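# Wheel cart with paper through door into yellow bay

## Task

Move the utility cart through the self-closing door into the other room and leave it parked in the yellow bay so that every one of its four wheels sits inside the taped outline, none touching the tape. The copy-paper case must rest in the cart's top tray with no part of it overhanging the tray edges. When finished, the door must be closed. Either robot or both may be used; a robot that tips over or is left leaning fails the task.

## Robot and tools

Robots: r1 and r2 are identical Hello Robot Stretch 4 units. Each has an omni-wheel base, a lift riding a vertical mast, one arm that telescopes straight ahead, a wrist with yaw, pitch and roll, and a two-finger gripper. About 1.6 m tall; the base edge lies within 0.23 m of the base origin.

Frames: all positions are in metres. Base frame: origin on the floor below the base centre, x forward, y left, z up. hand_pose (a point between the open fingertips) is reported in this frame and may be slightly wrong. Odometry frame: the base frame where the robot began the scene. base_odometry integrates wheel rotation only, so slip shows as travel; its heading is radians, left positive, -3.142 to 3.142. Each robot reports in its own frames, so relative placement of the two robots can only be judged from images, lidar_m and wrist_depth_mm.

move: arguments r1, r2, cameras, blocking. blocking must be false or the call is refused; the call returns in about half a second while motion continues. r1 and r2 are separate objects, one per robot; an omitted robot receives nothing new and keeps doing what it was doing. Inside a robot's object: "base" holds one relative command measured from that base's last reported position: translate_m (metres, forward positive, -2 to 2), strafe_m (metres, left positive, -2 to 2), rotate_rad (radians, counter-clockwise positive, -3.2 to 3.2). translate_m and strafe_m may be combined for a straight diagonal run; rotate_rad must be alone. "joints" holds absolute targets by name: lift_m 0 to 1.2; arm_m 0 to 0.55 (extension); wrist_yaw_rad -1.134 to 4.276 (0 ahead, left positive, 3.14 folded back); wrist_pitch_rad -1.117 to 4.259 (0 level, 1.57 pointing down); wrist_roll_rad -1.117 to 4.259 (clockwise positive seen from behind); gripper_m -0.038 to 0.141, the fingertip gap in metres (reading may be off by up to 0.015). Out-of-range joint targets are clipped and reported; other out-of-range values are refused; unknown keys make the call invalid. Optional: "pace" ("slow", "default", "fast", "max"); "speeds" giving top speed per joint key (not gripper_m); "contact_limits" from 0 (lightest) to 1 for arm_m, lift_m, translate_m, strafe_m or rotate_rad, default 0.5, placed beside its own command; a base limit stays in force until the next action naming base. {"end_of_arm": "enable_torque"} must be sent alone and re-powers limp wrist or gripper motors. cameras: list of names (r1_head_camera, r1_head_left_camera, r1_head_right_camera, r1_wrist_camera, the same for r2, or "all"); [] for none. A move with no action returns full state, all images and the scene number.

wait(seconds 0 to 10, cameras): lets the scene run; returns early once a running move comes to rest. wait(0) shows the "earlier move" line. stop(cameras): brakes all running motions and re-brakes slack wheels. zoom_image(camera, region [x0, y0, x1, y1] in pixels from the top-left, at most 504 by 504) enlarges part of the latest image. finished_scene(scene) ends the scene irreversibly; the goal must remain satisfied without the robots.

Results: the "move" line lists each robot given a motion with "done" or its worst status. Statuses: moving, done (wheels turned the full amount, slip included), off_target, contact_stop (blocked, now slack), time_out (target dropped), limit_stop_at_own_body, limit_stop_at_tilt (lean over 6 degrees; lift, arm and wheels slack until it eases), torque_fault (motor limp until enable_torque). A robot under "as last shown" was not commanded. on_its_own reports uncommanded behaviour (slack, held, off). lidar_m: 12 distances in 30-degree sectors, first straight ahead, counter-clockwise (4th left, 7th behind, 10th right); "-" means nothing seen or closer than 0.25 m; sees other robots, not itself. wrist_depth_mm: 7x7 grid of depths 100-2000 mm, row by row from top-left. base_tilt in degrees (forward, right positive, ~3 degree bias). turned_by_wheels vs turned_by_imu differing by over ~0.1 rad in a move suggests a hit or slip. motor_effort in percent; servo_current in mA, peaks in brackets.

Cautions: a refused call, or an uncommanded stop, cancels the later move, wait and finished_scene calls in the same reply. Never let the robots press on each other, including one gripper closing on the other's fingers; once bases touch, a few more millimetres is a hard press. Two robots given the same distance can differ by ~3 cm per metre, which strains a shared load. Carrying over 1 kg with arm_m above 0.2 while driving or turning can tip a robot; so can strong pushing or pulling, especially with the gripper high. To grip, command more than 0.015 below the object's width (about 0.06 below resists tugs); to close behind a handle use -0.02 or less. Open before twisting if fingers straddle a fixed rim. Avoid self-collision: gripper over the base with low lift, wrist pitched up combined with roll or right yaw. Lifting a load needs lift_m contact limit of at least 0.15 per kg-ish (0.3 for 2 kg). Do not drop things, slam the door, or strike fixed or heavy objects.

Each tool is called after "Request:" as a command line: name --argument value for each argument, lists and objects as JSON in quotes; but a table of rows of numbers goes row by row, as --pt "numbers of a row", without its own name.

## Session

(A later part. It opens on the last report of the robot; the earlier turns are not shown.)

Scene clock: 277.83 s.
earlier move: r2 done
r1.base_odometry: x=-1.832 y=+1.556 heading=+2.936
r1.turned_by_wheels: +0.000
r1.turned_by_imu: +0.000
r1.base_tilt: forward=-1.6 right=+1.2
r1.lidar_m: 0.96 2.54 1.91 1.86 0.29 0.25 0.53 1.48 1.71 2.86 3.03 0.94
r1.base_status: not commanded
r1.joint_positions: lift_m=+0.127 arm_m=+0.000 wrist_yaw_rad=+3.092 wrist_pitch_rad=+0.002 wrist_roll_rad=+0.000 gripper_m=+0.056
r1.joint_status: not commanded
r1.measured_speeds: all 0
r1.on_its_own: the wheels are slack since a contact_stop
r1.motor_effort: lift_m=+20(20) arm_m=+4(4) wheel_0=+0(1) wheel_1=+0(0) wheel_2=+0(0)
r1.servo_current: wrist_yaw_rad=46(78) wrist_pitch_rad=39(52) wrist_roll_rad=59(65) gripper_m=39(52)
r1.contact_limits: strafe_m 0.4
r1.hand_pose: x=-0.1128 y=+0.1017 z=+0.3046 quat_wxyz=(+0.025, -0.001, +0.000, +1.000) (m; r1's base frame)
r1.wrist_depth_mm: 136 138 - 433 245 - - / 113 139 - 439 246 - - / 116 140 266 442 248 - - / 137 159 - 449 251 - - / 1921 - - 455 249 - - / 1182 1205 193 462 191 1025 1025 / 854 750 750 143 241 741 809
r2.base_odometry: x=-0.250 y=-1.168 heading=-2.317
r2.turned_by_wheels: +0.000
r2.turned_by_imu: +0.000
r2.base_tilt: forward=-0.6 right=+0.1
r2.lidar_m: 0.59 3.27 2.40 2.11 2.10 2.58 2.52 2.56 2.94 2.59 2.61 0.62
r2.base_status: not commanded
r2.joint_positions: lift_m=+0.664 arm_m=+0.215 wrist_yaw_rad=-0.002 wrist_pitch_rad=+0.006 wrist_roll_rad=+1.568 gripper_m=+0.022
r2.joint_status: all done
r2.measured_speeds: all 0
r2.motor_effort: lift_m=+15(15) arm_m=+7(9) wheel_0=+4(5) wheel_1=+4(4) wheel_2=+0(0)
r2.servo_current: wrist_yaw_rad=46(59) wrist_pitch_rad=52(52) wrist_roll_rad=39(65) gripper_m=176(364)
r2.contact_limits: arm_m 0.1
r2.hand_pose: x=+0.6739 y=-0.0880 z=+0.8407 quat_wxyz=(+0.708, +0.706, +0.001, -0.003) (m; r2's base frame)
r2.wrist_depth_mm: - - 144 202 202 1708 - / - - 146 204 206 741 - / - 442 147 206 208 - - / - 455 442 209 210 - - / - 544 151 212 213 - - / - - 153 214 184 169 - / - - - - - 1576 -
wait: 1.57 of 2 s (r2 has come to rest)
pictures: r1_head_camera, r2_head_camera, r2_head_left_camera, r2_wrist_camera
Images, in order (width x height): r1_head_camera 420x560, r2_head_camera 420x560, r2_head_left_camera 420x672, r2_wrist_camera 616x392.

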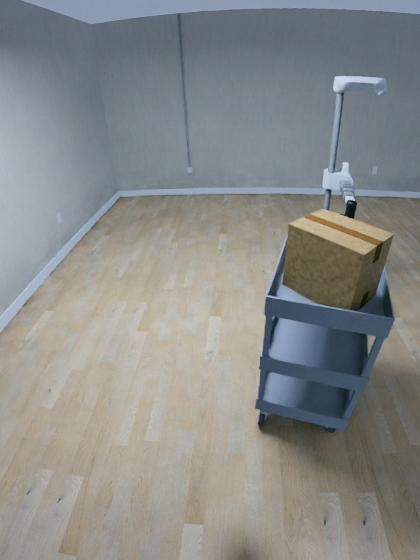

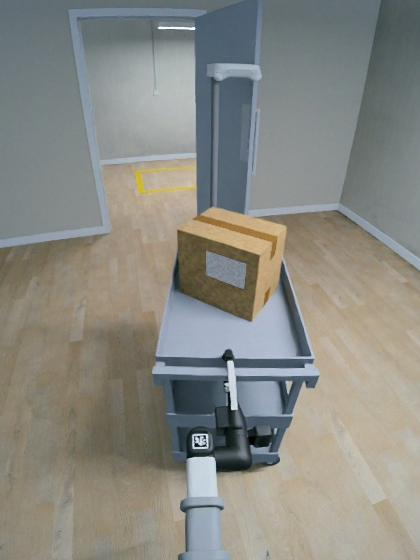

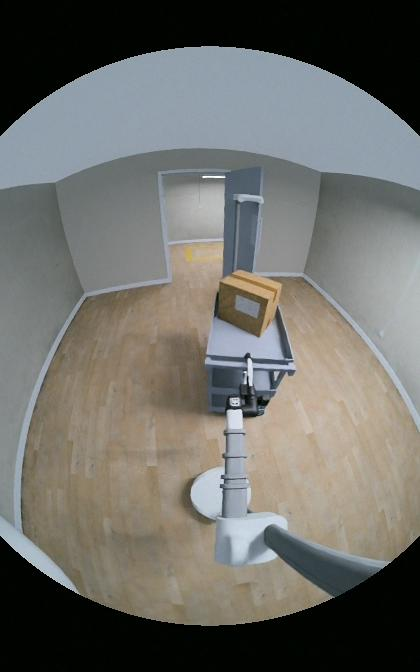

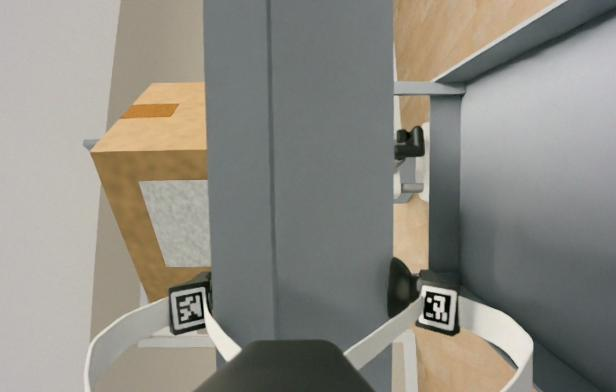

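Request:
move --blocking false --r1 '{"base":{"translate_m":0.12},"pace":"slow","contact_limits":{"translate_m":0.7}}' --r2 '{"base":{"rotate_rad":0.1},"pace":"slow","contact_limits":{"rotate_rad":0.7}}'

Request:
wait --seconds 1.2

Request:
wait --seconds 1.2

Request:
move --blocking false --r1 '{"base":{"strafe_m":0.1},"pace":"slow","contact_limits":{"strafe_m":0.4}}' --r2 '{"base":{"rotate_rad":0.13},"pace":"slow","contact_limits":{"rotate_rad":0.7}}'

Request:
wait --seconds 1.5 --cameras '["r2_head_camera","r2_wrist_camera","r1_head_left_camera","r1_head_camera"]'

Scene clock: 313.90 s.
move: r1 moving; r2 moving
r1.base_odometry: x=-1.844 y=+1.559 heading=+2.936
r1.turned_by_wheels: +0.001
r1.turned_by_imu: +0.000
r1.base_tilt: forward=-1.6 right=+1.2
r1.lidar_m: 0.97 2.55 1.93 1.88 0.30 0.25 0.51 1.52 1.72 2.86 3.01 0.94
r1.base_status: translate_m moving
r1.joint_positions: lift_m=+0.127 arm_m=+0.000 wrist_yaw_rad=+3.092 wrist_pitch_rad=+0.002 wrist_roll_rad=+0.000 gripper_m=+0.056
r1.joint_status: not commanded
r1.measured_speeds: translate_m=+0.049 strafe_m=+0.000 rotate_rad=+0.001 lift_m=+0.000 arm_m=+0.000 wrist_yaw_rad=+0.000 wrist_pitch_rad=+0.000 wrist_roll_rad=+0.000
r1.motor_effort: lift_m=+20(20) arm_m=+4(4) wheel_0=+2(4) wheel_1=+8(9) wheel_2=-5(5)
r1.servo_current: wrist_yaw_rad=46(72) wrist_pitch_rad=46(46) wrist_roll_rad=65(65) gripper_m=33(52)
r1.contact_limits: translate_m 0.7
r1.hand_pose: x=-0.1128 y=+0.1017 z=+0.3046 quat_wxyz=(+0.025, -0.001, +0.000, +1.000) (m; r1's base frame)
r1.wrist_depth_mm: 136 138 - 430 251 - - / 113 139 - 436 252 - - / 116 139 265 439 253 - - / 137 159 - 442 252 - - / 1983 - - 449 253 - - / 1182 1205 194 455 191 1042 1118 / 842 750 759 143 250 778 820
r2.base_odometry: x=-0.250 y=-1.168 heading=-2.226
r2.turned_by_wheels: +0.090
r2.turned_by_imu: +0.088
r2.base_tilt: forward=-0.6 right=+0.1
r2.lidar_m: 0.62 3.32 2.33 2.13 2.14 2.76 2.54 2.59 2.81 2.59 2.64 0.60
r2.base_status: rotate_rad moving
r2.joint_positions: lift_m=+0.664 arm_m=+0.215 wrist_yaw_rad=-0.007 wrist_pitch_rad=+0.006 wrist_roll_rad=+1.568 gripper_m=+0.021
r2.joint_status: not commanded
r2.measured_speeds: translate_m=+0.000 strafe_m=+0.002 rotate_rad=+0.165 lift_m=+0.000 arm_m=+0.000 wrist_yaw_rad=+0.061 wrist_pitch_rad=+0.000 wrist_roll_rad=+0.000
r2.motor_effort: lift_m=+15(15) arm_m=+7(7) wheel_0=-6(12) wheel_1=-5(10) wheel_2=-10(16)
r2.servo_current: wrist_yaw_rad=65(72) wrist_pitch_rad=46(46) wrist_roll_rad=52(52) gripper_m=156(169)
r2.contact_limits: arm_m 0.1; rotate_rad 0.7
r2.hand_pose: x=+0.6735 y=-0.0894 z=+0.8407 quat_wxyz=(+0.708, +0.706, +0.000, -0.004) (m; r2's base frame)
r2.wrist_depth_mm: - - 128 185 185 691 - / - 462 135 191 191 768 - / - 424 139 197 198 - - / - 504 143 204 206 - - / - - 150 211 211 - - / - - 154 219 197 169 - / - - - - - 1618 -
pictures: none

Scene clock: 314.37 s.
earlier move: r1 moving; r2 done
r1.base_odometry: x=-1.878 y=+1.566 heading=+2.937
r1.turned_by_wheels: +0.000
r1.turned_by_imu: +0.000
r1.base_tilt: forward=-1.6 right=+1.3
r1.lidar_m: 0.93 2.53 1.92 1.87 0.32 0.25 0.46 1.54 1.81 2.86 3.01 0.89
r1.base_status: translate_m moving
r1.joint_positions: lift_m=+0.127 arm_m=+0.000 wrist_yaw_rad=+3.092 wrist_pitch_rad=+0.002 wrist_roll_rad=+0.000 gripper_m=+0.056
r1.joint_status: not commanded
r1.measured_speeds: translate_m=+0.098 strafe_m=-0.005 rotate_rad=-0.001 lift_m=+0.000 arm_m=+0.000 wrist_yaw_rad=+0.000 wrist_pitch_rad=+0.000 wrist_roll_rad=+0.000
r1.motor_effort: lift_m=+20(20) arm_m=+4(4) wheel_0=+1(5) wheel_1=+9(10) wheel_2=-3(6)
r1.servo_current: wrist_yaw_rad=52(72) wrist_pitch_rad=39(46) wrist_roll_rad=59(72) gripper_m=33(52)
r1.contact_limits: translate_m 0.7
r1.hand_pose: x=-0.1128 y=+0.1017 z=+0.3046 quat_wxyz=(+0.025, -0.001, +0.000, +1.000) (m; r1's base frame)
r1.wrist_depth_mm: 136 138 - 293 - - - / 113 138 - 296 274 - - / 117 139 266 298 276 - - / 137 159 - 301 - - - / 1921 - - 306 - - - / 1205 1255 194 368 188 1160 1118 / 854 750 750 137 732 778 820
r2.base_odometry: x=-0.250 y=-1.168 heading=-2.216
r2.turned_by_wheels: +0.010
r2.turned_by_imu: +0.009
r2.base_tilt: forward=-0.7 right=+0.1
r2.lidar_m: 0.63 3.33 2.32 2.13 2.15 2.79 2.54 2.57 2.83 2.62 2.65 0.60
r2.base_status: done
r2.joint_positions: lift_m=+0.664 arm_m=+0.215 wrist_yaw_rad=+0.003 wrist_pitch_rad=+0.006 wrist_roll_rad=+1.569 gripper_m=+0.021
r2.joint_status: not commanded
r2.measured_speeds: translate_m=+0.000 strafe_m=+0.000 rotate_rad=+0.000 lift_m=+0.000 arm_m=+0.000 wrist_yaw_rad=-0.002 wrist_pitch_rad=+0.000 wrist_roll_rad=+0.000
r2.motor_effort: lift_m=+15(15) arm_m=+7(7) wheel_0=+4(12) wheel_1=-1(10) wheel_2=-2(16)
r2.servo_current: wrist_yaw_rad=39(72) wrist_pitch_rad=46(52) wrist_roll_rad=46(59) gripper_m=156(169)
r2.contact_limits: arm_m 0.1; rotate_rad 0.7
r2.hand_pose: x=+0.6743 y=-0.0866 z=+0.8407 quat_wxyz=(+0.708, +0.706, +0.003, -0.001) (m; r2's base frame)
r2.wrist_depth_mm: - - 130 186 186 741 - / - 449 138 194 193 759 - / - 439 142 202 204 - - / - 539 150 210 213 - - / - - 156 219 218 - - / - - 164 230 184 171 - / - - - - - 1808 -
wait: 0.47 of 1.2 s (r2 has come to rest)
pictures: none

Scene clock: 315.57 s.
earlier move: r1 moving
r1.base_odometry: x=-1.949 y=+1.581 heading=+2.936
r1.turned_by_wheels: +0.000
r1.turned_by_imu: +0.000
r1.base_tilt: forward=-1.6 right=+1.3
r1.lidar_m: 0.86 2.53 1.92 1.85 1.67 1.28 0.28 0.25 1.89 2.86 3.04 0.83
r1.base_status: translate_m moving
r1.joint_positions: lift_m=+0.127 arm_m=+0.000 wrist_yaw_rad=+3.092 wrist_pitch_rad=+0.002 wrist_roll_rad=+0.000 gripper_m=+0.056
r1.joint_status: not commanded
r1.measured_speeds: translate_m=+0.004 strafe_m=+0.000 rotate_rad=+0.000 lift_m=+0.000 arm_m=+0.000 wrist_yaw_rad=+0.000 wrist_pitch_rad=+0.000 wrist_roll_rad=+0.000
r1.motor_effort: lift_m=+20(20) arm_m=+4(4) wheel_0=+3(5) wheel_1=+3(11) wheel_2=-1(6)
r1.servo_current: wrist_yaw_rad=46(72) wrist_pitch_rad=39(52) wrist_roll_rad=65(72) gripper_m=46(52)
r1.contact_limits: translate_m 0.7
r1.hand_pose: x=-0.1128 y=+0.1017 z=+0.3046 quat_wxyz=(+0.025, -0.001, +0.000, +1.000) (m; r1's base frame)
r1.wrist_depth_mm: 136 138 - - - - - / 113 139 - - - - - / 117 139 227 - - - - / 137 162 - - - - - / 345 430 - - - - - / 991 427 192 1229 187 1160 1118 / 741 355 707 809 788 778 809
r2.base_odometry: x=-0.250 y=-1.168 heading=-2.216
r2.turned_by_wheels: +0.000
r2.turned_by_imu: +0.000
r2.base_tilt: forward=-0.7 right=+0.1
r2.lidar_m: 0.64 3.31 2.32 2.13 2.15 2.73 2.54 2.57 2.82 2.61 2.67 0.59
r2.base_status: done
r2.joint_positions: lift_m=+0.664 arm_m=+0.215 wrist_yaw_rad=+0.003 wrist_pitch_rad=+0.006 wrist_roll_rad=+1.569 gripper_m=+0.021
r2.joint_status: not commanded
r2.measured_speeds: all 0
r2.motor_effort: lift_m=+15(15) arm_m=+7(7) wheel_0=+4(12) wheel_1=-2(10) wheel_2=-2(16)
r2.servo_current: wrist_yaw_rad=46(72) wrist_pitch_rad=46(52) wrist_roll_rad=52(65) gripper_m=156(169)
r2.contact_limits: arm_m 0.1; rotate_rad 0.7
r2.hand_pose: x=+0.6743 y=-0.0866 z=+0.8407 quat_wxyz=(+0.708, +0.706, +0.003, -0.001) (m; r2's base frame)
r2.wrist_depth_mm: - - 130 186 187 741 - / - 449 138 193 194 768 - / - 439 142 201 204 - - / - 525 150 209 213 - - / - - 156 220 218 - - / - - 165 230 185 163 - / - - - - - 1756 -
wait: 1.20 s; no rest
pictures: none

Scene clock: 316.07 s.
earlier move: r1 done
move: r1 moving; r2 moving
r1.base_odometry: x=-1.952 y=+1.567 heading=+2.936
r1.turned_by_wheels: +0.000
r1.turned_by_imu: +0.000
r1.base_tilt: forward=-1.6 right=+1.3
r1.lidar_m: 0.89 2.51 1.90 1.85 1.66 1.26 0.60 0.35 1.90 2.86 3.03 0.83
r1.base_status: strafe_m moving
r1.joint_positions: lift_m=+0.127 arm_m=+0.000 wrist_yaw_rad=+3.092 wrist_pitch_rad=+0.002 wrist_roll_rad=+0.000 gripper_m=+0.056
r1.joint_status: not commanded
r1.measured_speeds: translate_m=+0.000 strafe_m=+0.056 rotate_rad=+0.000 lift_m=+0.000 arm_m=+0.000 wrist_yaw_rad=+0.000 wrist_pitch_rad=+0.000 wrist_roll_rad=+0.000
r1.motor_effort: lift_m=+20(20) arm_m=+4(4) wheel_0=-7(8) wheel_1=+6(7) wheel_2=+1(3)
r1.servo_current: wrist_yaw_rad=59(59) wrist_pitch_rad=46(46) wrist_roll_rad=52(65) gripper_m=39(46)
r1.contact_limits: strafe_m 0.4
r1.hand_pose: x=-0.1128 y=+0.1017 z=+0.3046 quat_wxyz=(+0.025, -0.001, +0.000, +1.000) (m; r1's base frame)
r1.wrist_depth_mm: 136 139 - - - - - / 113 139 - - - - - / 117 139 228 1336 - - - / 137 162 289 - - - - / 488 - - - - - - / 508 - 190 1182 187 1138 1098 / 508 151 750 798 788 778 820
r2.base_odometry: x=-0.250 y=-1.168 heading=-2.111
r2.turned_by_wheels: +0.105
r2.turned_by_imu: +0.102
r2.base_tilt: forward=-0.6 right=+0.1
r2.lidar_m: 0.67 3.07 2.22 2.13 2.21 2.64 2.55 2.64 2.71 2.62 2.72 0.57
r2.base_status: rotate_rad moving
r2.joint_positions: lift_m=+0.664 arm_m=+0.215 wrist_yaw_rad=-0.002 wrist_pitch_rad=-0.002 wrist_roll_rad=+1.569 gripper_m=+0.021
r2.joint_status: not commanded
r2.measured_speeds: translate_m=+0.010 strafe_m=-0.001 rotate_rad=+0.223 lift_m=+0.000 arm_m=+0.000 wrist_yaw_rad=+0.079 wrist_pitch_rad=-0.033 wrist_roll_rad=+0.000
r2.motor_effort: lift_m=+15(15) arm_m=+1(7) wheel_0=-8(13) wheel_1=-4(9) wheel_2=-9(17)
r2.servo_current: wrist_yaw_rad=39(59) wrist_pitch_rad=39(52) wrist_roll_rad=52(65) gripper_m=72(163)
r2.contact_limits: arm_m 0.1; rotate_rad 0.7
r2.hand_pose: x=+0.6742 y=-0.0879 z=+0.8429 quat_wxyz=(+0.708, +0.706, -0.001, +0.000) (m; r2's base frame)
r2.wrist_depth_mm: - 433 404 181 179 - - / - 436 410 139 193 759 - / - - 488 200 207 788 - / - - 621 216 221 - - / - - - 173 238 - 530 / - - 193 182 185 1708 484 / - - - - - 1661 1255
pictures: none

Scene clock: 316.60 s.
earlier move: r1 moving; r2 done
r1.base_odometry: x=-1.962 y=+1.522 heading=+2.936
r1.turned_by_wheels: +0.000
r1.turned_by_imu: +0.000
r1.base_tilt: forward=-1.6 right=+1.3
r1.lidar_m: 4.54 2.45 1.87 1.80 1.67 1.24 0.82 0.51 0.55 2.91 3.09 0.87
r1.base_status: strafe_m moving
r1.joint_positions: lift_m=+0.127 arm_m=+0.000 wrist_yaw_rad=+3.092 wrist_pitch_rad=+0.002 wrist_roll_rad=+0.000 gripper_m=+0.056
r1.joint_status: not commanded
r1.measured_speeds: translate_m=-0.001 strafe_m=+0.098 rotate_rad=+0.007 lift_m=+0.000 arm_m=+0.000 wrist_yaw_rad=+0.000 wrist_pitch_rad=+0.000 wrist_roll_rad=+0.000
r1.motor_effort: lift_m=+20(20) arm_m=+4(4) wheel_0=-6(9) wheel_1=+5(8) wheel_2=+1(3)
r1.servo_current: wrist_yaw_rad=39(59) wrist_pitch_rad=46(46) wrist_roll_rad=39(65) gripper_m=46(46)
r1.contact_limits: strafe_m 0.4
r1.hand_pose: x=-0.1128 y=+0.1017 z=+0.3046 quat_wxyz=(+0.025, -0.001, +0.000, +1.000) (m; r1's base frame)
r1.wrist_depth_mm: 136 138 - - - - - / 113 139 - - - - - / 117 139 235 - - - - / 137 161 294 - - - - / - - - - - - - / - - 190 1182 186 1138 1098 / - 715 759 809 788 778 809
r2.base_odometry: x=-0.250 y=-1.168 heading=-2.087
r2.turned_by_wheels: +0.024
r2.turned_by_imu: +0.023
r2.base_tilt: forward=-0.7 right=+0.1
r2.lidar_m: 0.65 2.97 2.21 2.10 2.22 2.62 2.52 2.66 2.71 2.61 2.71 0.58
r2.base_status: done
r2.joint_positions: lift_m=+0.664 arm_m=+0.215 wrist_yaw_rad=+0.000 wrist_pitch_rad=-0.002 wrist_roll_rad=+1.569 gripper_m=+0.021
r2.joint_status: not commanded
r2.measured_speeds: all 0
r2.motor_effort: lift_m=+15(15) arm_m=-4(7) wheel_0=-2(13) wheel_1=-4(9) wheel_2=-5(17)
r2.servo_current: wrist_yaw_rad=33(59) wrist_pitch_rad=39(52) wrist_roll_rad=52(65) gripper_m=65(163)
r2.contact_limits: arm_m 0.1; rotate_rad 0.7
r2.hand_pose: x=+0.6744 y=-0.0873 z=+0.8430 quat_wxyz=(+0.708, +0.706, -0.001, +0.001) (m; r2's base frame)
r2.wrist_depth_mm: - 404 389 166 171 - - / - 439 399 178 183 - - / - - 496 191 198 - - / - - 621 208 215 - - / - - - 211 234 1808 512 / - - 190 180 186 1661 477 / - - - - - 1464 1229
wait: 0.53 of 1.5 s (r2 has come to rest)
pictures: r1_head_camera, r1_head_left_camera, r2_head_camera, r2_wrist_camera
Images, in order (width x height): r1_head_camera 420x560, r1_head_left_camera 420x672, r2_head_camera 420x560, r2_wrist_camera 616x392.

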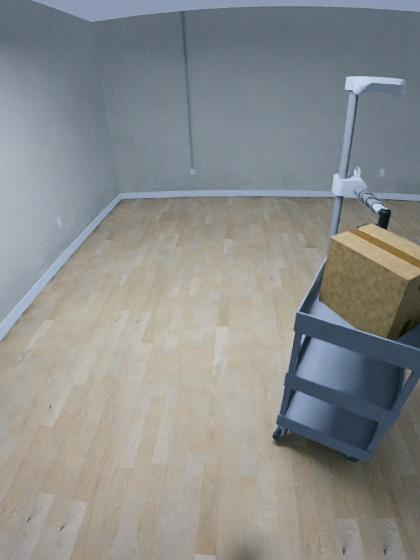

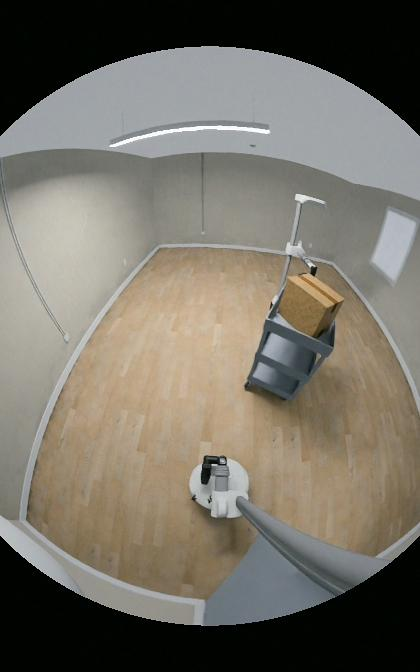

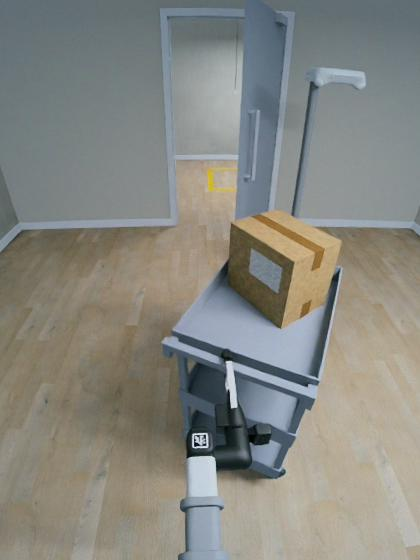

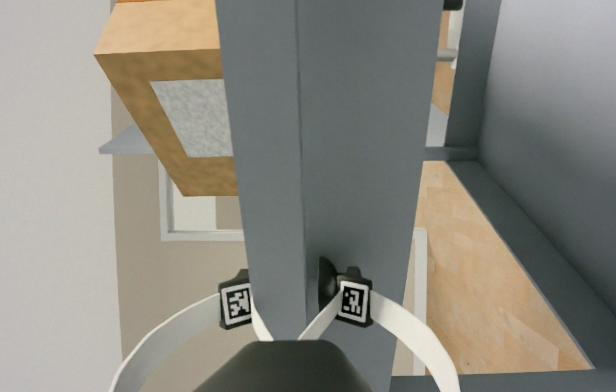

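Request:
move --blocking false --r1 '{"base":{"rotate_rad":-3.12},"joints":{"lift_m":0.8}}' --r2 '{"joints":{"gripper_m":0.135}}'

Request:
wait --seconds 1

Request:
move --blocking false --r2 '{"joints":{"arm_m":0.0}}'

Request:
wait --seconds 2 --cameras '["r2_head_camera","r1_head_camera","r1_head_left_camera"]'

Scene clock: 356.37 s.
earlier move: r1 done
move: r1 moving; r2 moving
r1.base_odometry: x=-1.970 y=+1.483 heading=+2.684
r1.turned_by_wheels: -0.252
r1.turned_by_imu: -0.253
r1.base_tilt: forward=-1.6 right=+1.3
r1.lidar_m: 0.89 3.22 1.99 1.76 1.77 1.39 1.22 1.22 1.50 2.88 2.96 0.90
r1.base_status: rotate_rad moving
r1.joint_positions: lift_m=+0.164 arm_m=+0.000 wrist_yaw_rad=+3.092 wrist_pitch_rad=+0.002 wrist_roll_rad=+0.000 gripper_m=+0.056
r1.joint_status: lift_m moving
r1.measured_speeds: translate_m=+0.000 strafe_m=+0.001 rotate_rad=-0.972 lift_m=+0.146 arm_m=+0.000 wrist_yaw_rad=+0.000 wrist_pitch_rad=+0.000 wrist_roll_rad=+0.000
r1.motor_effort: lift_m=+27(27) arm_m=+4(4) wheel_0=+8(9) wheel_1=+6(9) wheel_2=+8(8)
r1.servo_current: wrist_yaw_rad=46(85) wrist_pitch_rad=46(46) wrist_roll_rad=52(65) gripper_m=33(52)
r1.hand_pose: x=-0.1128 y=+0.1017 z=+0.3421 quat_wxyz=(+0.025, -0.001, +0.000, +1.000) (m; r1's base frame)
r1.wrist_depth_mm: 136 138 - - - - - / 113 139 - - - - - / 117 139 226 - - - - / 137 160 - - - - - / - - - - - - - / 1182 1182 192 1182 187 1255 1255 / 917 820 831 878 878 842 891
r2.base_odometry: x=-0.250 y=-1.168 heading=-2.087
r2.turned_by_wheels: +0.000
r2.turned_by_imu: +0.001
r2.base_tilt: forward=-0.7 right=+0.1
r2.lidar_m: 0.66 3.01 2.21 2.13 2.23 2.65 2.53 2.67 2.68 2.60 2.76 0.60
r2.base_status: not commanded
r2.joint_positions: lift_m=+0.664 arm_m=+0.215 wrist_yaw_rad=+0.000 wrist_pitch_rad=-0.002 wrist_roll_rad=+1.569 gripper_m=+0.040
r2.joint_status: gripper_m moving
r2.measured_speeds: all 0
r2.motor_effort: lift_m=+15(15) arm_m=-4(4) wheel_0=-3(3) wheel_1=-4(4) wheel_2=-5(5)
r2.servo_current: wrist_yaw_rad=39(52) wrist_pitch_rad=39(46) wrist_roll_rad=46(65) gripper_m=72(98)
r2.contact_limits: arm_m 0.1; rotate_rad 0.7
r2.hand_pose: x=+0.6744 y=-0.0873 z=+0.8430 quat_wxyz=(+0.708, +0.706, -0.001, +0.001) (m; r2's base frame)
r2.wrist_depth_mm: - 404 384 170 175 - - / - 421 131 183 185 768 - / - - 492 200 200 - - / - - 621 213 216 - - / - - - 229 236 1921 525 / - - 189 182 189 1618 462 / - - - - - 1430 1205
pictures: none

Scene clock: 357.37 s.
earlier move: r1 moving; r2 moving
r1.base_odometry: x=-1.970 y=+1.483 heading=+0.930
r1.turned_by_wheels: -1.754
r1.turned_by_imu: -1.762
r1.base_tilt: forward=-1.6 right=+1.3
r1.lidar_m: 2.13 2.93 0.89 0.88 4.40 2.21 1.79 1.77 1.54 1.24 1.23 1.37
r1.base_status: rotate_rad moving
r1.joint_positions: lift_m=+0.428 arm_m=+0.000 wrist_yaw_rad=+3.092 wrist_pitch_rad=+0.002 wrist_roll_rad=+0.000 gripper_m=+0.056
r1.joint_status: lift_m moving
r1.measured_speeds: translate_m=+0.000 strafe_m=+0.000 rotate_rad=-2.000 lift_m=+0.300 arm_m=+0.000 wrist_yaw_rad=+0.000 wrist_pitch_rad=+0.000 wrist_roll_rad=+0.000
r1.motor_effort: lift_m=+26(28) arm_m=+4(4) wheel_0=+4(10) wheel_1=+7(10) wheel_2=+5(8)
r1.servo_current: wrist_yaw_rad=59(85) wrist_pitch_rad=46(52) wrist_roll_rad=46(65) gripper_m=46(52)
r1.hand_pose: x=-0.1128 y=+0.1017 z=+0.6051 quat_wxyz=(+0.025, -0.001, +0.000, +1.000) (m; r1's base frame)
r1.wrist_depth_mm: 136 138 - - - - - / 113 139 - - - - - / 117 139 234 - - - - / 137 162 294 - - - - / - - - - - - - / - - 191 - 187 - - / 1430 1336 1397 153 1430 1308 1430
r2.base_odometry: x=-0.250 y=-1.168 heading=-2.087
r2.turned_by_wheels: +0.000
r2.turned_by_imu: +0.000
r2.base_tilt: forward=-0.6 right=+0.1
r2.lidar_m: 0.65 2.98 2.22 2.14 2.25 2.65 2.53 2.67 2.72 2.61 2.74 0.57
r2.base_status: not commanded
r2.joint_positions: lift_m=+0.664 arm_m=+0.215 wrist_yaw_rad=+0.000 wrist_pitch_rad=-0.002 wrist_roll_rad=+1.569 gripper_m=+0.129
r2.joint_status: gripper_m moving
r2.measured_speeds: all 0
r2.motor_effort: lift_m=+15(15) arm_m=-4(5) wheel_0=-2(3) wheel_1=-4(4) wheel_2=-5(5)
r2.servo_current: wrist_yaw_rad=39(52) wrist_pitch_rad=39(46) wrist_roll_rad=52(65) gripper_m=72(143)
r2.contact_limits: arm_m 0.1; rotate_rad 0.7
r2.hand_pose: x=+0.6744 y=-0.0873 z=+0.8430 quat_wxyz=(+0.708, +0.706, -0.001, +0.001) (m; r2's base frame)
r2.wrist_depth_mm: - 402 384 170 175 - - / - 424 131 183 185 759 - / - - 492 198 200 - - / - - 621 213 220 - - / - - - 229 233 1756 512 / - - 191 179 192 1661 469 / - - - - 342 1464 1205
wait: 1.00 s; no rest
pictures: none

Scene clock: 357.87 s.
earlier move: r1 moving; r2 moving
move: r2 moving
r1.base_odometry: x=-1.970 y=+1.483 heading=+0.126
r1.turned_by_wheels: -0.804
r1.turned_by_imu: -0.809
r1.base_tilt: forward=-1.6 right=+1.3
r1.lidar_m: 1.24 1.54 2.95 2.97 0.89 0.91 2.95 1.96 1.78 1.83 1.35 1.19
r1.base_status: rotate_rad moving
r1.joint_positions: lift_m=+0.578 arm_m=+0.000 wrist_yaw_rad=+3.092 wrist_pitch_rad=+0.002 wrist_roll_rad=+0.000 gripper_m=+0.056
r1.joint_status: lift_m moving
r1.measured_speeds: translate_m=+0.001 strafe_m=+0.001 rotate_rad=-1.144 lift_m=+0.300 arm_m=+0.000 wrist_yaw_rad=+0.000 wrist_pitch_rad=+0.000 wrist_roll_rad=+0.000
r1.motor_effort: lift_m=+27(27) arm_m=+4(4) wheel_0=+4(6) wheel_1=+1(7) wheel_2=+2(4)
r1.servo_current: wrist_yaw_rad=46(59) wrist_pitch_rad=46(52) wrist_roll_rad=46(59) gripper_m=46(46)
r1.hand_pose: x=-0.1128 y=+0.1017 z=+0.7551 quat_wxyz=(+0.025, -0.001, +0.000, +1.000) (m; r1's base frame)
r1.wrist_depth_mm: 136 138 - - - - - / 113 139 - - - - 931 / 117 139 271 - - - 891 / 137 161 - - - - - / - - - - - - - / - - 193 - 188 - - / 1756 1708 1661 153 1756 1618 -
r2.base_odometry: x=-0.250 y=-1.168 heading=-2.087
r2.turned_by_wheels: +0.000
r2.turned_by_imu: +0.000
r2.base_tilt: forward=-0.7 right=+0.1
r2.lidar_m: 0.65 2.97 2.21 2.12 2.24 2.63 2.54 2.65 2.71 2.61 2.77 0.57
r2.base_status: not commanded
r2.joint_positions: lift_m=+0.664 arm_m=+0.164 wrist_yaw_rad=+0.000 wrist_pitch_rad=-0.001 wrist_roll_rad=+1.569 gripper_m=+0.135
r2.joint_status: arm_m moving; gripper_m moving
r2.measured_speeds: translate_m=+0.000 strafe_m=+0.000 rotate_rad=+0.000 lift_m=+0.000 arm_m=-0.195 wrist_yaw_rad=+0.000 wrist_pitch_rad=+0.000 wrist_roll_rad=+0.000
r2.motor_effort: lift_m=+16(16) arm_m=-9(13) wheel_0=-2(2) wheel_1=-4(4) wheel_2=-5(5)
r2.servo_current: wrist_yaw_rad=52(52) wrist_pitch_rad=39(46) wrist_roll_rad=46(52) gripper_m=20(59)
r2.contact_limits: rotate_rad 0.7
r2.hand_pose: x=+0.6238 y=-0.0873 z=+0.8426 quat_wxyz=(+0.708, +0.706, +0.000, +0.000) (m; r2's base frame)
r2.wrist_depth_mm: - 466 455 208 213 - - / - 466 436 222 229 798 - / - - 525 240 249 - - / - - 654 259 - - - / - - - 283 300 1708 - / - - 226 240 213 512 473 / - - - - 392 377 387
pictures: none

Scene clock: 359.10 s.
earlier move: r1 moving; r2 done
r1.base_odometry: x=-1.970 y=+1.483 heading=-0.184
r1.turned_by_wheels: -0.310
r1.turned_by_imu: -0.312
r1.base_tilt: forward=-1.6 right=+1.3
r1.lidar_m: 1.20 1.32 1.96 2.94 0.91 0.88 - 2.35 1.82 1.78 1.62 1.24
r1.base_status: done
r1.joint_positions: lift_m=+0.799 arm_m=+0.000 wrist_yaw_rad=+3.092 wrist_pitch_rad=+0.002 wrist_roll_rad=+0.000 gripper_m=+0.056
r1.joint_status: lift_m moving
r1.measured_speeds: translate_m=+0.000 strafe_m=+0.000 rotate_rad=+0.000 lift_m=+0.007 arm_m=+0.000 wrist_yaw_rad=+0.000 wrist_pitch_rad=+0.000 wrist_roll_rad=+0.000
r1.motor_effort: lift_m=+25(29) arm_m=+4(4) wheel_0=+2(6) wheel_1=+2(7) wheel_2=-1(4)
r1.servo_current: wrist_yaw_rad=46(72) wrist_pitch_rad=46(52) wrist_roll_rad=46(65) gripper_m=46(46)
r1.hand_pose: x=-0.1128 y=+0.1017 z=+0.9771 quat_wxyz=(+0.025, -0.001, +0.000, +1.000) (m; r1's base frame)
r1.wrist_depth_mm: 136 138 - - - - - / 113 139 - - - - - / 117 139 268 - - - - / 137 160 - - - 946 - / - - - - 1308 931 - / - - 194 - 187 - - / - - - 153 - - -
r2.base_odometry: x=-0.250 y=-1.168 heading=-2.087
r2.turned_by_wheels: +0.000
r2.turned_by_imu: +0.000
r2.base_tilt: forward=-0.7 right=+0.1
r2.lidar_m: 0.59 3.02 2.24 2.14 2.24 2.64 2.54 2.65 2.71 2.60 2.73 0.58
r2.base_status: not commanded
r2.joint_positions: lift_m=+0.664 arm_m=+0.000 wrist_yaw_rad=+0.000 wrist_pitch_rad=-0.001 wrist_roll_rad=+1.569 gripper_m=+0.135
r2.joint_status: all done
r2.measured_speeds: all 0
r2.motor_effort: lift_m=+16(16) arm_m=-7(13) wheel_0=-2(3) wheel_1=-4(5) wheel_2=-4(5)
r2.servo_current: wrist_yaw_rad=39(59) wrist_pitch_rad=39(46) wrist_roll_rad=52(52) gripper_m=46(59)
r2.contact_limits: rotate_rad 0.7
r2.hand_pose: x=+0.4595 y=-0.0873 z=+0.8426 quat_wxyz=(+0.708, +0.706, +0.000, +0.000) (m; r2's base frame)
r2.wrist_depth_mm: - - 699 296 347 345 - / - - 615 359 - - - / - - 683 392 - - 407 / - - - 424 - - 436 / - - - 466 - - 477 / - - 216 496 539 517 535 / - - - - - 1863 1160
wait: 1.23 of 2 s (r2 has come to rest)
pictures: r1_head_camera, r1_head_left_camera, r2_head_camera
Images, in order (width x height): r1_head_camera 420x560, r1_head_left_camera 420x672, r2_head_camera 420x560.

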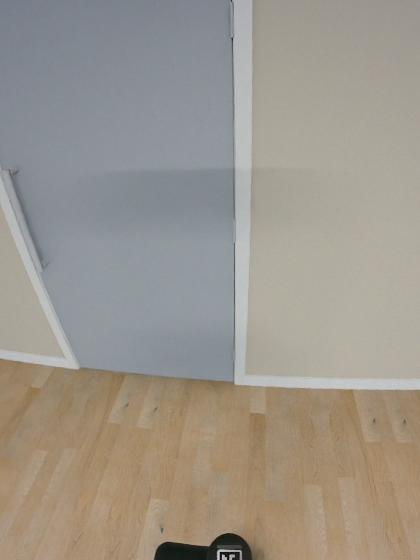

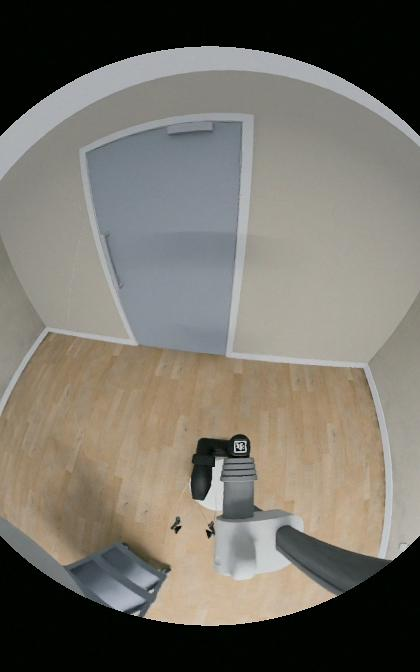

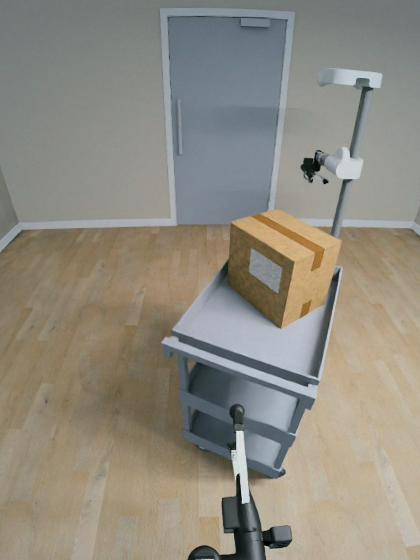

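Request:
move --blocking false --r1 '{"base":{"translate_m":0.12,"strafe_m":0.84},"joints":{"wrist_yaw_rad":0,"gripper_m":0.12}}' --r2 '{"joints":{"wrist_yaw_rad":1.57,"gripper_m":-0.01}}'

Request:
wait --seconds 2.5

Request:
wait --seconds 3 --cameras '["r2_head_camera","r2_head_left_camera","r1_head_camera","r1_wrist_camera","r1_head_left_camera"]'

Scene clock: 371.70 s.
earlier move: r1 done
move: r1 moving; r2 moving
r1.base_odometry: x=-1.959 y=+1.515 heading=-0.184
r1.turned_by_wheels: +0.000
r1.turned_by_imu: +0.000
r1.base_tilt: forward=-1.6 right=+1.3
r1.lidar_m: 1.20 1.31 1.97 2.90 0.88 0.86 - 2.39 1.87 1.80 1.60 1.26
r1.base_status: translate_m moving; strafe_m moving
r1.joint_positions: lift_m=+0.799 arm_m=+0.000 wrist_yaw_rad=+2.503 wrist_pitch_rad=+0.002 wrist_roll_rad=+0.000 gripper_m=+0.075
r1.joint_status: wrist_yaw_rad moving; gripper_m moving; the others done
r1.measured_speeds: translate_m=+0.018 strafe_m=+0.129 rotate_rad=-0.003 lift_m=+0.000 arm_m=+0.000 wrist_yaw_rad=-1.817 wrist_pitch_rad=+0.000 wrist_roll_rad=+0.000
r1.motor_effort: lift_m=+25(25) arm_m=+4(4) wheel_0=-7(10) wheel_1=+7(11) wheel_2=-3(4)
r1.servo_current: wrist_yaw_rad=78(156) wrist_pitch_rad=39(46) wrist_roll_rad=52(65) gripper_m=85(85)
r1.hand_pose: x=-0.0086 y=+0.2421 z=+0.9771 quat_wxyz=(+0.314, -0.001, +0.000, +0.949) (m; r1's base frame)
r1.wrist_depth_mm: - - - - - - - / - - - - - - - / - - - - - - - / - - 1118 - - - - / - - 1098 1182 - - - / - - 194 - 191 - - / - - - 143 - - -
r2.base_odometry: x=-0.250 y=-1.168 heading=-2.087
r2.turned_by_wheels: +0.000
r2.turned_by_imu: +0.000
r2.base_tilt: forward=-0.7 right=+0.1
r2.lidar_m: 0.59 3.01 2.22 2.12 2.23 2.66 2.52 2.69 2.72 2.60 2.73 0.59
r2.base_status: not commanded
r2.joint_positions: lift_m=+0.664 arm_m=+0.000 wrist_yaw_rad=+0.563 wrist_pitch_rad=-0.001 wrist_roll_rad=+1.569 gripper_m=+0.123
r2.joint_status: wrist_yaw_rad moving; gripper_m moving
r2.measured_speeds: translate_m=+0.000 strafe_m=+0.000 rotate_rad=+0.000 lift_m=+0.000 arm_m=+0.000 wrist_yaw_rad=+1.740 wrist_pitch_rad=+0.000 wrist_roll_rad=+0.000
r2.motor_effort: lift_m=+16(16) arm_m=-7(7) wheel_0=-2(2) wheel_1=-4(4) wheel_2=-4(5)
r2.servo_current: wrist_yaw_rad=98(143) wrist_pitch_rad=39(39) wrist_roll_rad=33(52) gripper_m=98(98)
r2.contact_limits: rotate_rad 0.7
r2.hand_pose: x=+0.4616 y=+0.0801 z=+0.8426 quat_wxyz=(+0.680, +0.679, +0.196, +0.197) (m; r2's base frame)
r2.wrist_depth_mm: - - - 364 - 1921 - / - - - 424 - 1661 455 / - - - 469 - 1576 1042 / - - - - - 1708 1182 / - - - - - 1618 1182 / - - 197 - - 1397 1160 / - - - - - 1708 1182
pictures: none

Scene clock: 373.50 s.
earlier move: r1 moving; r2 done
r1.base_odometry: x=-1.802 y=+1.979 heading=-0.184
r1.turned_by_wheels: +0.000
r1.turned_by_imu: +0.003
r1.base_tilt: forward=-1.5 right=+1.3
r1.lidar_m: 1.20 1.21 1.94 2.41 2.63 0.74 0.72 3.01 2.33 2.31 1.60 1.22
r1.base_status: translate_m moving; strafe_m moving
r1.joint_positions: lift_m=+0.800 arm_m=+0.000 wrist_yaw_rad=+0.003 wrist_pitch_rad=+0.002 wrist_roll_rad=+0.000 gripper_m=+0.120
r1.joint_status: wrist_yaw_rad moving; the others done
r1.measured_speeds: translate_m=+0.042 strafe_m=+0.297 rotate_rad=-0.002 lift_m=+0.000 arm_m=+0.000 wrist_yaw_rad=+0.000 wrist_pitch_rad=+0.000 wrist_roll_rad=+0.000
r1.motor_effort: lift_m=+24(25) arm_m=+4(4) wheel_0=-6(11) wheel_1=+6(11) wheel_2=-2(4)
r1.servo_current: wrist_yaw_rad=46(156) wrist_pitch_rad=39(52) wrist_roll_rad=46(65) gripper_m=39(98)
r1.hand_pose: x=+0.4595 y=-0.0866 z=+0.9772 quat_wxyz=(+1.000, +0.000, +0.001, +0.001) (m; r1's base frame)
r1.wrist_depth_mm: - - - - - - - / - - - - - - - / - - - - - - - / - - - - - - - / - - - - - - - / - 194 - - 190 - - / - 140 - 139 - - -
r2.base_odometry: x=-0.250 y=-1.168 heading=-2.087
r2.turned_by_wheels: +0.000
r2.turned_by_imu: +0.000
r2.base_tilt: forward=-0.7 right=+0.0
r2.lidar_m: 0.63 2.98 2.21 2.12 2.23 2.64 2.55 2.67 2.71 2.61 2.75 0.57
r2.base_status: not commanded
r2.joint_positions: lift_m=+0.664 arm_m=+0.000 wrist_yaw_rad=+1.567 wrist_pitch_rad=-0.001 wrist_roll_rad=+1.569 gripper_m=-0.009
r2.joint_status: all done
r2.measured_speeds: all 0
r2.motor_effort: lift_m=+16(16) arm_m=-6(7) wheel_0=-2(3) wheel_1=-4(4) wheel_2=-4(5)
r2.servo_current: wrist_yaw_rad=52(143) wrist_pitch_rad=39(46) wrist_roll_rad=52(59) gripper_m=78(169)
r2.contact_limits: rotate_rad 0.7
r2.hand_pose: x=+0.2596 y=+0.2881 z=+0.8426 quat_wxyz=(+0.501, +0.501, +0.498, +0.500) (m; r2's base frame)
r2.wrist_depth_mm: - - - - - 1708 1138 / - - - - - 1708 1182 / - - - - - 1708 1182 / - - - - - 1708 1160 / - - - - - 1756 1160 / - - 186 202 181 1576 1205 / - - - - - - 1182
wait: 1.80 of 2.5 s (r2 has come to rest)
pictures: none

Scene clock: 375.43 s.
earlier move: r1 done
r1.base_odometry: x=-1.698 y=+2.287 heading=-0.184
r1.turned_by_wheels: +0.000
r1.turned_by_imu: +0.002
r1.base_tilt: forward=-1.6 right=+1.2
r1.lidar_m: 1.16 1.28 1.92 2.09 2.26 3.31 0.75 0.83 2.67 2.62 1.57 1.23
r1.base_status: done
r1.joint_positions: lift_m=+0.800 arm_m=+0.000 wrist_yaw_rad=+0.003 wrist_pitch_rad=+0.002 wrist_roll_rad=+0.000 gripper_m=+0.120
r1.joint_status: all done
r1.measured_speeds: all 0
r1.motor_effort: lift_m=+24(25) arm_m=+4(4) wheel_0=-3(11) wheel_1=+0(11) wheel_2=-2(4)
r1.servo_current: wrist_yaw_rad=46(156) wrist_pitch_rad=39(52) wrist_roll_rad=33(65) gripper_m=39(98)
r1.hand_pose: x=+0.4595 y=-0.0866 z=+0.9772 quat_wxyz=(+1.000, +0.000, +0.001, +0.001) (m; r1's base frame)
r1.wrist_depth_mm: - - - - - - - / - - - - - - - / - - - - - - - / - - - - - - - / - - - - - - - / - 193 - - 190 - - / - 140 - 139 - - -
r2.base_odometry: x=-0.250 y=-1.168 heading=-2.087
r2.turned_by_wheels: +0.000
r2.turned_by_imu: +0.000
r2.base_tilt: forward=-0.7 right=+0.1
r2.lidar_m: 0.60 3.02 2.20 2.11 2.25 2.64 2.53 2.65 2.70 2.60 2.74 0.58
r2.base_status: not commanded
r2.joint_positions: lift_m=+0.664 arm_m=+0.000 wrist_yaw_rad=+1.567 wrist_pitch_rad=-0.001 wrist_roll_rad=+1.569 gripper_m=-0.009
r2.joint_status: all done
r2.measured_speeds: all 0
r2.motor_effort: lift_m=+16(16) arm_m=-6(7) wheel_0=-2(3) wheel_1=-4(4) wheel_2=-4(5)
r2.servo_current: wrist_yaw_rad=39(143) wrist_pitch_rad=46(46) wrist_roll_rad=33(65) gripper_m=78(169)
r2.contact_limits: rotate_rad 0.7
r2.hand_pose: x=+0.2596 y=+0.2881 z=+0.8426 quat_wxyz=(+0.501, +0.501, +0.498, +0.500) (m; r2's base frame)
r2.wrist_depth_mm: - - - - - 1661 1138 / - - - - - 1661 1205 / - - - - - 1708 1205 / - - - - - 1708 1160 / - - - - - 1808 1160 / - - 186 202 181 1618 1205 / - - - - - - 1182
wait: 1.93 of 3 s (r1 has come to rest)
pictures: r1_head_camera, r1_head_left_camera, r1_wrist_camera, r2_head_camera, r2_head_left_camera
Images, in order (width x height): r1_head_camera 420x560, r1_head_left_camera 420x672, r1_wrist_camera 616x392, r2_head_camera 420x560, r2_head_left_camera 420x672.

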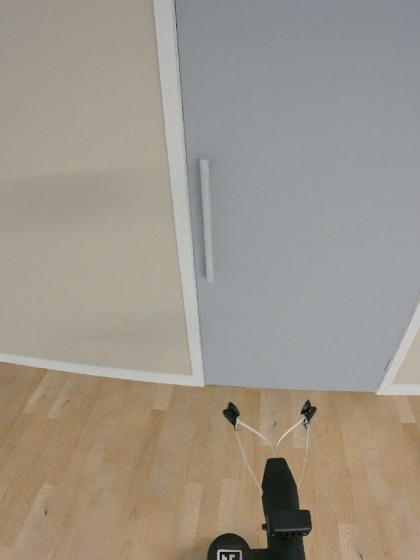

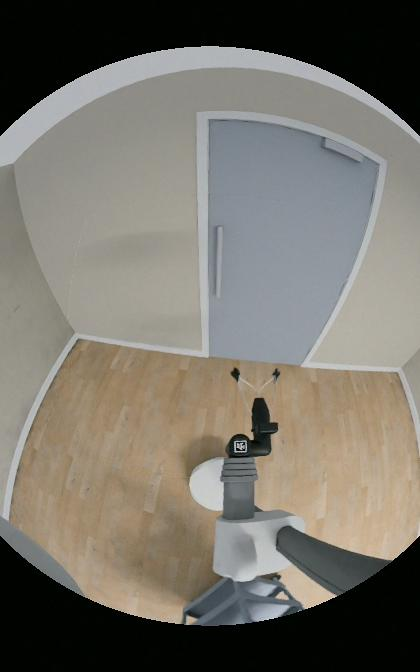

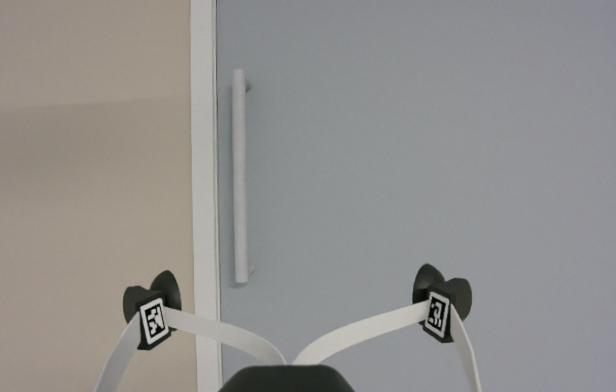

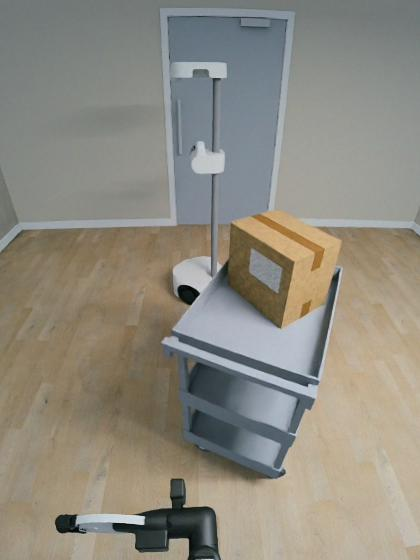

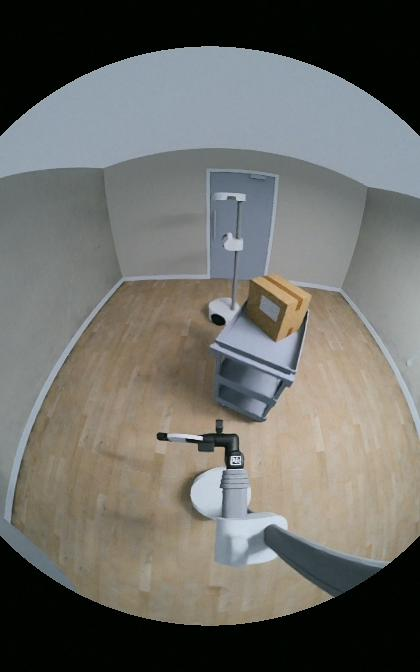

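Request:
move --blocking false --r1 '{"base":{"translate_m":0.34,"strafe_m":0.12},"joints":{"arm_m":0.2}}'

Request:
wait --seconds 1.5

Request:
wait --seconds 1.5 --cameras '["r1_wrist_camera","r1_head_camera"]'

Scene clock: 382.70 s.
move: r1 moving
r1.base_odometry: x=-1.665 y=+2.292 heading=-0.183
r1.turned_by_wheels: +0.000
r1.turned_by_imu: +0.000
r1.base_tilt: forward=-1.6 right=+1.2
r1.lidar_m: 1.10 1.27 1.87 2.08 2.25 3.33 0.77 0.87 2.72 2.63 1.52 1.16
r1.base_status: translate_m moving; strafe_m moving
r1.joint_positions: lift_m=+0.800 arm_m=+0.051 wrist_yaw_rad=+0.002 wrist_pitch_rad=+0.002 wrist_roll_rad=+0.000 gripper_m=+0.120
r1.joint_status: arm_m moving
r1.measured_speeds: translate_m=+0.121 strafe_m=+0.042 rotate_rad=+0.004 lift_m=+0.000 arm_m=+0.194 wrist_yaw_rad=+0.000 wrist_pitch_rad=+0.000 wrist_roll_rad=+0.000
r1.motor_effort: lift_m=+24(24) arm_m=+6(8) wheel_0=+5(7) wheel_1=+6(10) wheel_2=-8(10)
r1.servo_current: wrist_yaw_rad=39(59) wrist_pitch_rad=46(52) wrist_roll_rad=39(65) gripper_m=39(52)
r1.hand_pose: x=+0.5101 y=-0.0867 z=+0.9772 quat_wxyz=(+1.000, +0.000, +0.001, +0.001) (m; r1's base frame)
r1.wrist_depth_mm: - - - - - - - / - - - - - - - / - - - - - - - / - - - - - - - / - - - - - - - / - 195 - - 190 - - / - 140 - 139 - - -
r2: as last shown
r2.lidar_m: 0.61 3.00 2.22 2.10 2.22 2.63 2.54 2.67 2.70 2.59 2.74 0.58
r2.motor_effort: lift_m=+16(16) arm_m=-6(7) wheel_0=-2(3) wheel_1=-4(4) wheel_2=-5(5)
r2.servo_current: wrist_yaw_rad=39(59) wrist_pitch_rad=46(46) wrist_roll_rad=33(59) gripper_m=91(91)
r2.contact_limits: rotate_rad 0.7
r2.wrist_depth_mm: - - - - - 1661 1160 / - - - - - 1661 1160 / - - - - - 1661 1182 / - - - - - 1708 1182 / - - - - - 1756 1182 / - - 186 203 181 1618 1205 / - - - - - - 1182
pictures: none

Scene clock: 384.20 s.
earlier move: r1 moving
r1.base_odometry: x=-1.356 y=+2.340 heading=-0.184
r1.turned_by_wheels: +0.000
r1.turned_by_imu: +0.000
r1.base_tilt: forward=-1.5 right=+1.3
r1.lidar_m: 0.79 0.94 1.42 1.94 2.11 3.14 1.08 1.18 2.85 2.56 1.16 0.88
r1.base_status: translate_m moving; strafe_m moving
r1.joint_positions: lift_m=+0.800 arm_m=+0.200 wrist_yaw_rad=+0.002 wrist_pitch_rad=+0.002 wrist_roll_rad=+0.000 gripper_m=+0.120
r1.joint_status: all done
r1.measured_speeds: translate_m=+0.086 strafe_m=+0.031 rotate_rad=-0.006 lift_m=+0.000 arm_m=+0.000 wrist_yaw_rad=+0.000 wrist_pitch_rad=+0.000 wrist_roll_rad=+0.000
r1.motor_effort: lift_m=+24(24) arm_m=+5(8) wheel_0=+2(7) wheel_1=+2(11) wheel_2=-1(10)
r1.servo_current: wrist_yaw_rad=65(65) wrist_pitch_rad=39(52) wrist_roll_rad=52(65) gripper_m=39(52)
r1.hand_pose: x=+0.6594 y=-0.0867 z=+0.9772 quat_wxyz=(+1.000, +0.000, +0.001, +0.001) (m; r1's base frame)
r1.wrist_depth_mm: - - 473 455 452 439 430 / - - 473 455 452 442 430 / - - 473 466 452 442 433 / - - 477 462 452 439 433 / - - 473 466 459 445 436 / - 194 477 466 455 439 436 / - 140 480 143 455 445 439
r2.base_odometry: x=-0.250 y=-1.168 heading=-2.087
r2.turned_by_wheels: +0.000
r2.turned_by_imu: +0.000
r2.base_tilt: forward=-0.7 right=+0.0
r2.lidar_m: 0.59 2.96 2.18 2.12 2.22 2.63 2.55 2.67 2.71 2.60 2.73 0.57
r2.base_status: not commanded
r2.joint_positions: lift_m=+0.664 arm_m=+0.000 wrist_yaw_rad=+1.567 wrist_pitch_rad=-0.001 wrist_roll_rad=+1.569 gripper_m=-0.009
r2.joint_status: not commanded
r2.measured_speeds: all 0
r2.motor_effort: lift_m=+16(16) arm_m=-7(7) wheel_0=-2(3) wheel_1=-4(4) wheel_2=-4(5)
r2.servo_current: wrist_yaw_rad=39(59) wrist_pitch_rad=46(46) wrist_roll_rad=52(59) gripper_m=78(91)
r2.contact_limits: rotate_rad 0.7
r2.hand_pose: x=+0.2596 y=+0.2881 z=+0.8426 quat_wxyz=(+0.501, +0.501, +0.498, +0.500) (m; r2's base frame)
r2.wrist_depth_mm: - - - - - 1708 1160 / - - - - - 1618 1160 / - - - - - 1708 1182 / - - - - - 1708 1205 / - - - - - 1756 1182 / - - 186 203 181 1618 1160 / - - - - - - 1182
wait: 1.50 s; no rest
pictures: none

Scene clock: 384.83 s.
earlier move: r1 done
r1.base_odometry: x=-1.342 y=+2.343 heading=-0.184
r1.turned_by_wheels: +0.000
r1.turned_by_imu: +0.000
r1.base_tilt: forward=-1.6 right=+1.3
r1.lidar_m: 0.78 0.93 1.40 1.94 2.09 3.11 1.12 1.17 2.82 2.51 1.16 0.90
r1.base_status: done
r1.joint_positions: lift_m=+0.800 arm_m=+0.200 wrist_yaw_rad=+0.002 wrist_pitch_rad=+0.002 wrist_roll_rad=+0.000 gripper_m=+0.120
r1.joint_status: all done
r1.measured_speeds: all 0
r1.motor_effort: lift_m=+24(24) arm_m=+5(8) wheel_0=+2(7) wheel_1=+1(11) wheel_2=+0(10)
r1.servo_current: wrist_yaw_rad=65(65) wrist_pitch_rad=39(52) wrist_roll_rad=46(65) gripper_m=52(52)
r1.hand_pose: x=+0.6594 y=-0.0867 z=+0.9772 quat_wxyz=(+1.000, +0.000, +0.001, +0.001) (m; r1's base frame)
r1.wrist_depth_mm: - - 459 445 436 424 418 / - - 462 442 433 430 418 / - - 466 445 442 427 418 / - - 452 449 439 430 421 / - - 462 449 442 433 421 / - 194 462 449 442 427 427 / - 140 466 143 439 433 421
r2.base_odometry: x=-0.250 y=-1.168 heading=-2.087
r2.turned_by_wheels: +0.000
r2.turned_by_imu: +0.000
r2.base_tilt: forward=-0.7 right=+0.1
r2.lidar_m: 0.61 2.96 2.23 2.13 2.23 2.64 2.55 2.66 2.71 2.61 2.71 0.58
r2.base_status: not commanded
r2.joint_positions: lift_m=+0.664 arm_m=+0.000 wrist_yaw_rad=+1.567 wrist_pitch_rad=-0.001 wrist_roll_rad=+1.569 gripper_m=-0.009
r2.joint_status: not commanded
r2.measured_speeds: all 0
r2.motor_effort: lift_m=+16(16) arm_m=-7(7) wheel_0=-2(3) wheel_1=-4(4) wheel_2=-5(5)
r2.servo_current: wrist_yaw_rad=52(59) wrist_pitch_rad=46(46) wrist_roll_rad=52(59) gripper_m=78(91)
r2.contact_limits: rotate_rad 0.7
r2.hand_pose: x=+0.2596 y=+0.2881 z=+0.8426 quat_wxyz=(+0.501, +0.501, +0.498, +0.500) (m; r2's base frame)
r2.wrist_depth_mm: - - - - - 1661 1138 / - - - - - 1708 1160 / - - - - - 1708 1160 / - - - - - 1708 1160 / - - - - - 1756 1205 / - - 186 202 181 1618 1182 / - - - - - - 1182
wait: 0.63 of 1.5 s (r1 has come to rest)
pictures: r1_head_camera, r1_wrist_camera
Images, in order (width x height): r1_head_camera 420x560, r1_wrist_camera 616x392.

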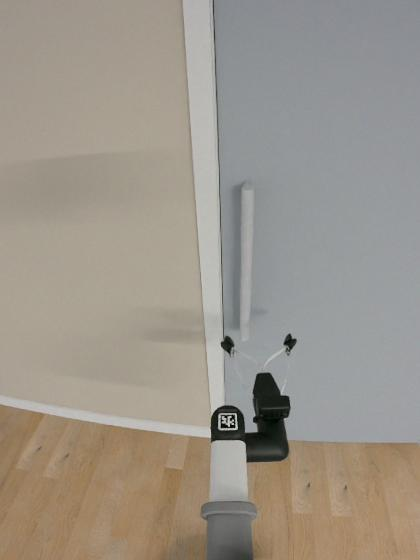

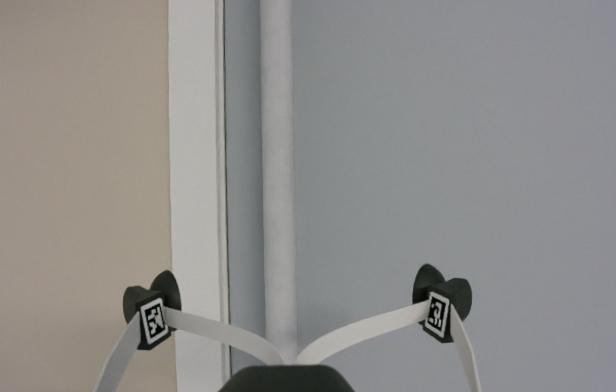

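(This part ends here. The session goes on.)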